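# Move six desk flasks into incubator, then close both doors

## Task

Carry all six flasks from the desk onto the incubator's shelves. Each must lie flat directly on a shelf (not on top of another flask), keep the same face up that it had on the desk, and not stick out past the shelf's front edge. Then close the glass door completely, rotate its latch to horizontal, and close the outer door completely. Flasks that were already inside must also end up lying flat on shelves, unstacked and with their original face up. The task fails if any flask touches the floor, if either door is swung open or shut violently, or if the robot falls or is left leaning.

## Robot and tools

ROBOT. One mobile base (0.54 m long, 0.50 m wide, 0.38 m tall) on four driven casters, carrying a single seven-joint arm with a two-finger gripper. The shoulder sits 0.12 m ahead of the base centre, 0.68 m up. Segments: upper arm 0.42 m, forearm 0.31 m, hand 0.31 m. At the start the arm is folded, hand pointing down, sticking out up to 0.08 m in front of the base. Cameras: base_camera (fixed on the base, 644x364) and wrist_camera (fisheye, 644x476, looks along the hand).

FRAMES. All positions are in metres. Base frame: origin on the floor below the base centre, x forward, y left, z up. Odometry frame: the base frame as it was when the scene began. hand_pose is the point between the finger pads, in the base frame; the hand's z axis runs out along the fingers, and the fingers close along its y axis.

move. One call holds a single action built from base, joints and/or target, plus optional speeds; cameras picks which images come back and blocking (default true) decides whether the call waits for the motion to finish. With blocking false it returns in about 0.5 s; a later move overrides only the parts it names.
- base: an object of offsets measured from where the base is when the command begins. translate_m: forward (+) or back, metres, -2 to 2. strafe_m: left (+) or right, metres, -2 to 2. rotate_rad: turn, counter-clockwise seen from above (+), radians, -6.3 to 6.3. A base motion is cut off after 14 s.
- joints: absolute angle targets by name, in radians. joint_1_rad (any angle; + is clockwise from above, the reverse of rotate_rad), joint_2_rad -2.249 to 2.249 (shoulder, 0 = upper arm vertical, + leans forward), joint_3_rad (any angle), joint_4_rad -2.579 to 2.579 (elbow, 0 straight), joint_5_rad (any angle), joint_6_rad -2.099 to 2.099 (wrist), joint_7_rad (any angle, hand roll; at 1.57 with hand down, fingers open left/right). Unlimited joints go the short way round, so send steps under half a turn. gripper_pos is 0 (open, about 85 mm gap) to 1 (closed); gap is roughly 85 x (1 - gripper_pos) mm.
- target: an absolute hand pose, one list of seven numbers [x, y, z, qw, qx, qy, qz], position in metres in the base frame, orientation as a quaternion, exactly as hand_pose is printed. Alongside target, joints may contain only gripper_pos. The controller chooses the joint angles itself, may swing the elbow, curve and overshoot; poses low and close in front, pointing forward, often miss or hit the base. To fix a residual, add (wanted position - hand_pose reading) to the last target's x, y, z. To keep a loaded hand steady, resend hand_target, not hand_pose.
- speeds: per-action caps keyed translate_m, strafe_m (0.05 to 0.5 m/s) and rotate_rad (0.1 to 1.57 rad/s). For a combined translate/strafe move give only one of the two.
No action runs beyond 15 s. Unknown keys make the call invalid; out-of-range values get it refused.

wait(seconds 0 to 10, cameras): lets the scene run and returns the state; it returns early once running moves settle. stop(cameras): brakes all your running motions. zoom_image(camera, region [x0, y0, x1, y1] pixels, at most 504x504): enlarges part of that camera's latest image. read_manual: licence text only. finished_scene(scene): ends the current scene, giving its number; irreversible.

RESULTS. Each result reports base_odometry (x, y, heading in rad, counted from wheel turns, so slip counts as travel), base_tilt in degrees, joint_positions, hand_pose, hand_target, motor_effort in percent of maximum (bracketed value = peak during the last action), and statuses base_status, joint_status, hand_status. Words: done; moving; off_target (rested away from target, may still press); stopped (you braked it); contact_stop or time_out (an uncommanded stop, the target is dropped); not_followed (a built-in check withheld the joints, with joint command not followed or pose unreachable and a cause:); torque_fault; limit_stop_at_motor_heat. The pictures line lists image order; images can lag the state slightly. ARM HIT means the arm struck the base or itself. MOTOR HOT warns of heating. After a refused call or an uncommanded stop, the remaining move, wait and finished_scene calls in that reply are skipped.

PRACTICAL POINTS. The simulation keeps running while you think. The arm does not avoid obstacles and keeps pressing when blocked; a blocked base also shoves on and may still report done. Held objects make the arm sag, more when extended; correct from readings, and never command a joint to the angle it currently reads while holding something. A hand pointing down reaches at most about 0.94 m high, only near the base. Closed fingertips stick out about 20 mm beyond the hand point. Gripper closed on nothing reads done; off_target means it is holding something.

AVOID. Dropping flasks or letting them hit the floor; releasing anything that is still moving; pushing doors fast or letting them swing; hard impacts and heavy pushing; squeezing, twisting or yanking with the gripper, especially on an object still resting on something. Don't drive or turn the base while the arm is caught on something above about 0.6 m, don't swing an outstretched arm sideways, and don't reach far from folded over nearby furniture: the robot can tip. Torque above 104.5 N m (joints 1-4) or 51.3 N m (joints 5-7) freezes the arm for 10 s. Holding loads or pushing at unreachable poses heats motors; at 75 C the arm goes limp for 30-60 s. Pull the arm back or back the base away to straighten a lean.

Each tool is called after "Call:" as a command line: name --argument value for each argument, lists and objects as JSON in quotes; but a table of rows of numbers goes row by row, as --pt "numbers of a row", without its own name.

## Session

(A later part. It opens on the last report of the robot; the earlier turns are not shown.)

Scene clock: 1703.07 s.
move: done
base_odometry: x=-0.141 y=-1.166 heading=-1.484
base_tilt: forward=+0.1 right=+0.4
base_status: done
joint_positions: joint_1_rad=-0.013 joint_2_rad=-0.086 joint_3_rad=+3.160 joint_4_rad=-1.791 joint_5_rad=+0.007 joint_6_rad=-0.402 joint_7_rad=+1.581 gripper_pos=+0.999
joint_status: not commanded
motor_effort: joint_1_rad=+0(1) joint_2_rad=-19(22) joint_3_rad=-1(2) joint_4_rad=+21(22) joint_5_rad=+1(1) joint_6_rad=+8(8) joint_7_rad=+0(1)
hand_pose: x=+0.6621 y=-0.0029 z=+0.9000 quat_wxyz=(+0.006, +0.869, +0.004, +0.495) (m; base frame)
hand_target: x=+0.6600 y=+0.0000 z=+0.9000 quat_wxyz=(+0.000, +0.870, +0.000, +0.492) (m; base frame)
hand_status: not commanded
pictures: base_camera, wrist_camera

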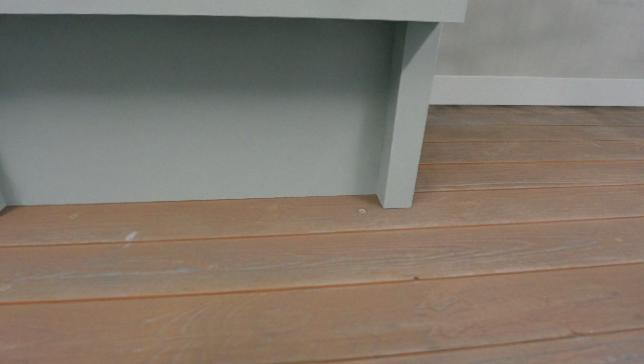

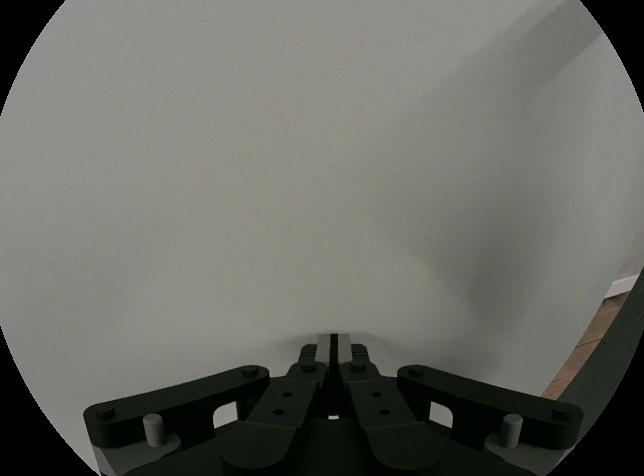

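Call:
move --base '{"translate_m": 0.05, "strafe_m": -0.04}' --speeds '{"translate_m": 0.05}' --cameras '[]'

Call:
move --base '{"translate_m": 0.03}' --speeds '{"translate_m": 0.05}'

Scene clock: 1706.90 s.
move: done
base_odometry: x=-0.176 y=-1.219 heading=-1.484
base_tilt: forward=+0.1 right=+0.4
base_status: done
joint_positions: joint_1_rad=-0.043 joint_2_rad=-0.176 joint_3_rad=+3.125 joint_4_rad=-1.831 joint_5_rad=+0.007 joint_6_rad=-0.489 joint_7_rad=+1.581 gripper_pos=+0.999
joint_status: not commanded
motor_effort: joint_1_rad=+6(8) joint_2_rad=+1(19) joint_3_rad=+6(9) joint_4_rad=+33(36) joint_5_rad=+3(4) joint_6_rad=+24(28) joint_7_rad=+0(1)
hand_pose: x=+0.6189 y=+0.0306 z=+0.9002 quat_wxyz=(-0.007, +0.878, +0.033, +0.478) (m; base frame)
hand_target: x=+0.6600 y=+0.0000 z=+0.9000 quat_wxyz=(+0.000, +0.870, +0.000, +0.492) (m; base frame)
hand_status: not commanded
pictures: none
No camera images: "cameras" was empty.

Scene clock: 1709.37 s.
move: time_out
base_odometry: x=-0.174 y=-1.247 heading=-1.483
base_tilt: forward=+0.1 right=+0.4
base_status: translate_m time_out (by the wheels' count: +0.028 of +0.030)
joint_positions: joint_1_rad=-0.042 joint_2_rad=-0.229 joint_3_rad=+3.123 joint_4_rad=-1.849 joint_5_rad=+0.006 joint_6_rad=-0.551 joint_7_rad=+1.581 gripper_pos=+0.999
joint_status: not commanded
motor_effort: joint_1_rad=+5(8) joint_2_rad=+10(14) joint_3_rad=+7(9) joint_4_rad=+36(40) joint_5_rad=+3(5) joint_6_rad=+30(36) joint_7_rad=+0(0)
hand_pose: x=+0.5933 y=+0.0297 z=+0.9001 quat_wxyz=(-0.007, +0.884, +0.034, +0.466) (m; base frame)
hand_target: x=+0.6600 y=+0.0000 z=+0.9000 quat_wxyz=(+0.000, +0.870, +0.000, +0.492) (m; base frame)
hand_status: not commanded
pictures: base_camera, wrist_camera

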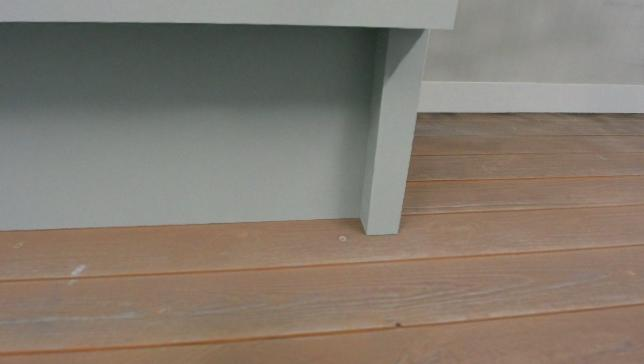

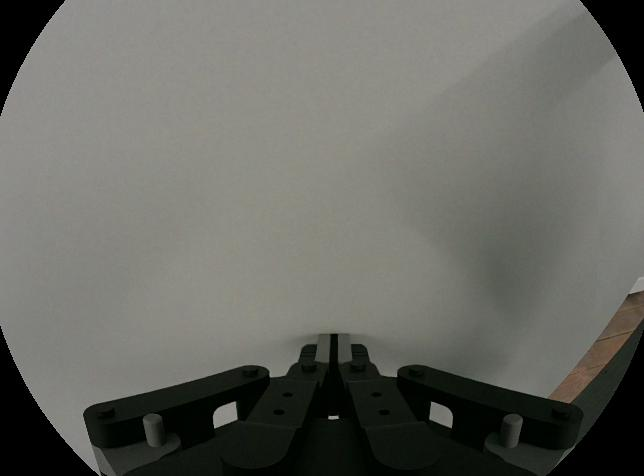

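Call:
move --base '{"translate_m": -0.7, "strafe_m": -0.1}'

Call:
zoom_image --camera "wrist_camera" --region '[330, 0, 560, 180]'

Scene clock: 1713.63 s.
move: done
base_odometry: x=-0.335 y=-0.558 heading=-1.482
base_tilt: forward=+0.1 right=+0.4
base_status: done
joint_positions: joint_1_rad=-0.024 joint_2_rad=-0.081 joint_3_rad=+3.148 joint_4_rad=-1.789 joint_5_rad=+0.006 joint_6_rad=-0.440 joint_7_rad=+1.581 gripper_pos=+0.999
joint_status: not commanded
motor_effort: joint_1_rad=+0(5) joint_2_rad=-19(23) joint_3_rad=-1(6) joint_4_rad=+21(34) joint_5_rad=+1(3) joint_6_rad=+7(29) joint_7_rad=+0(1)
hand_pose: x=+0.6571 y=+0.0097 z=+0.8879 quat_wxyz=(+0.001, +0.879, +0.014, +0.476) (m; base frame)
hand_target: x=+0.6600 y=+0.0000 z=+0.9000 quat_wxyz=(+0.000, +0.870, +0.000, +0.492) (m; base frame)
hand_status: not commanded
pictures: base_camera, wrist_camera

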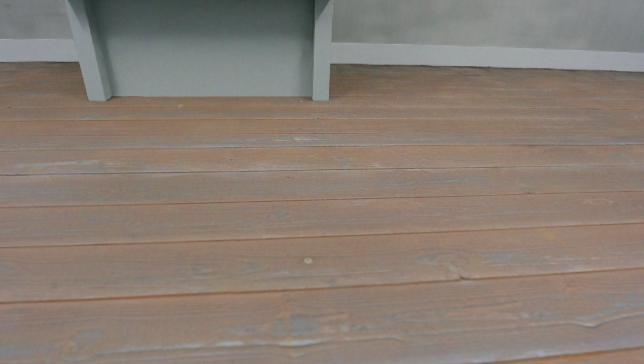

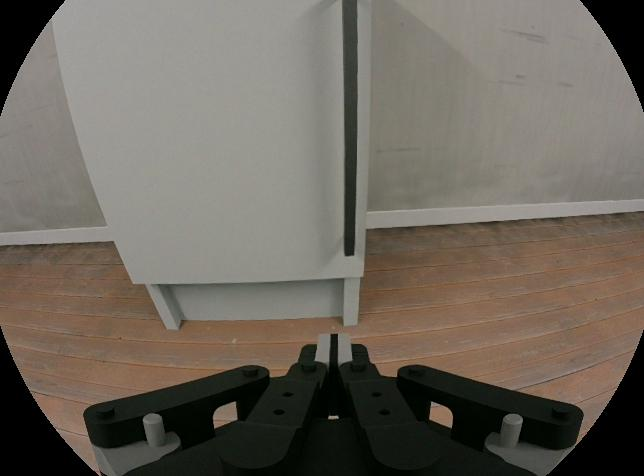

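Scaled by 2.191.

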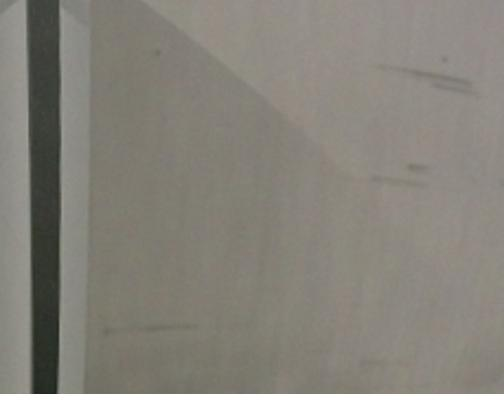

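Call:
move --base '{"strafe_m": -0.7, "rotate_rad": 0.55}'

Call:
zoom_image --camera "wrist_camera" --region '[200, 20, 450, 300]'

Scene clock: 1718.10 s.
move: done
base_odometry: x=-1.033 y=-0.620 heading=-0.932
base_tilt: forward=+0.1 right=+0.4
base_status: done
joint_positions: joint_1_rad=-0.019 joint_2_rad=-0.082 joint_3_rad=+3.152 joint_4_rad=-1.789 joint_5_rad=+0.006 joint_6_rad=-0.440 joint_7_rad=+1.581 gripper_pos=+0.999
joint_status: not commanded
motor_effort: joint_1_rad=+0(3) joint_2_rad=-19(21) joint_3_rad=-1(3) joint_4_rad=+22(22) joint_5_rad=+1(2) joint_6_rad=+7(8) joint_7_rad=+0(1)
hand_pose: x=+0.6570 y=+0.0047 z=+0.8885 quat_wxyz=(+0.003, +0.879, +0.010, +0.477) (m; base frame)
hand_target: x=+0.6600 y=+0.0000 z=+0.9000 quat_wxyz=(+0.000, +0.870, +0.000, +0.492) (m; base frame)
hand_status: not commanded
pictures: base_camera, wrist_camera

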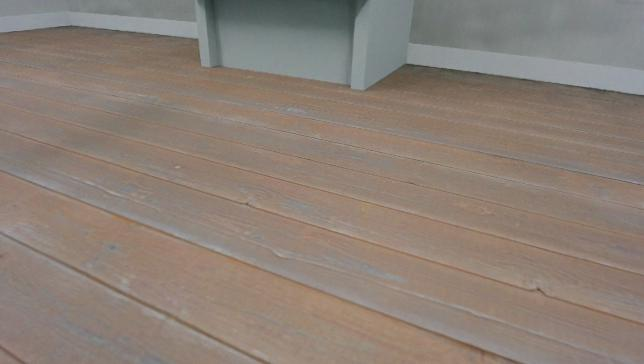

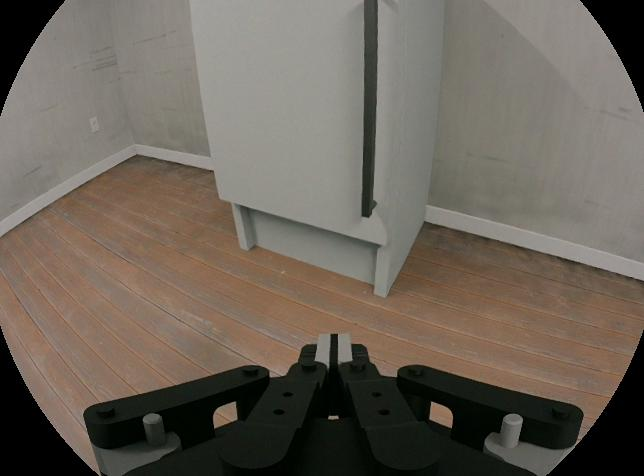

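Scaled by 1.800.

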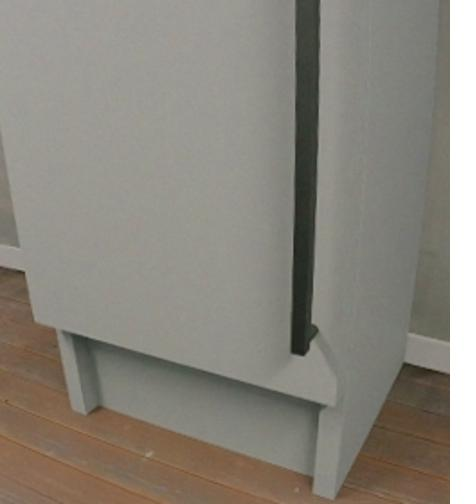

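Flush and shut.

Call:
finished_scene --scene 2

The scene is finished: the task was done.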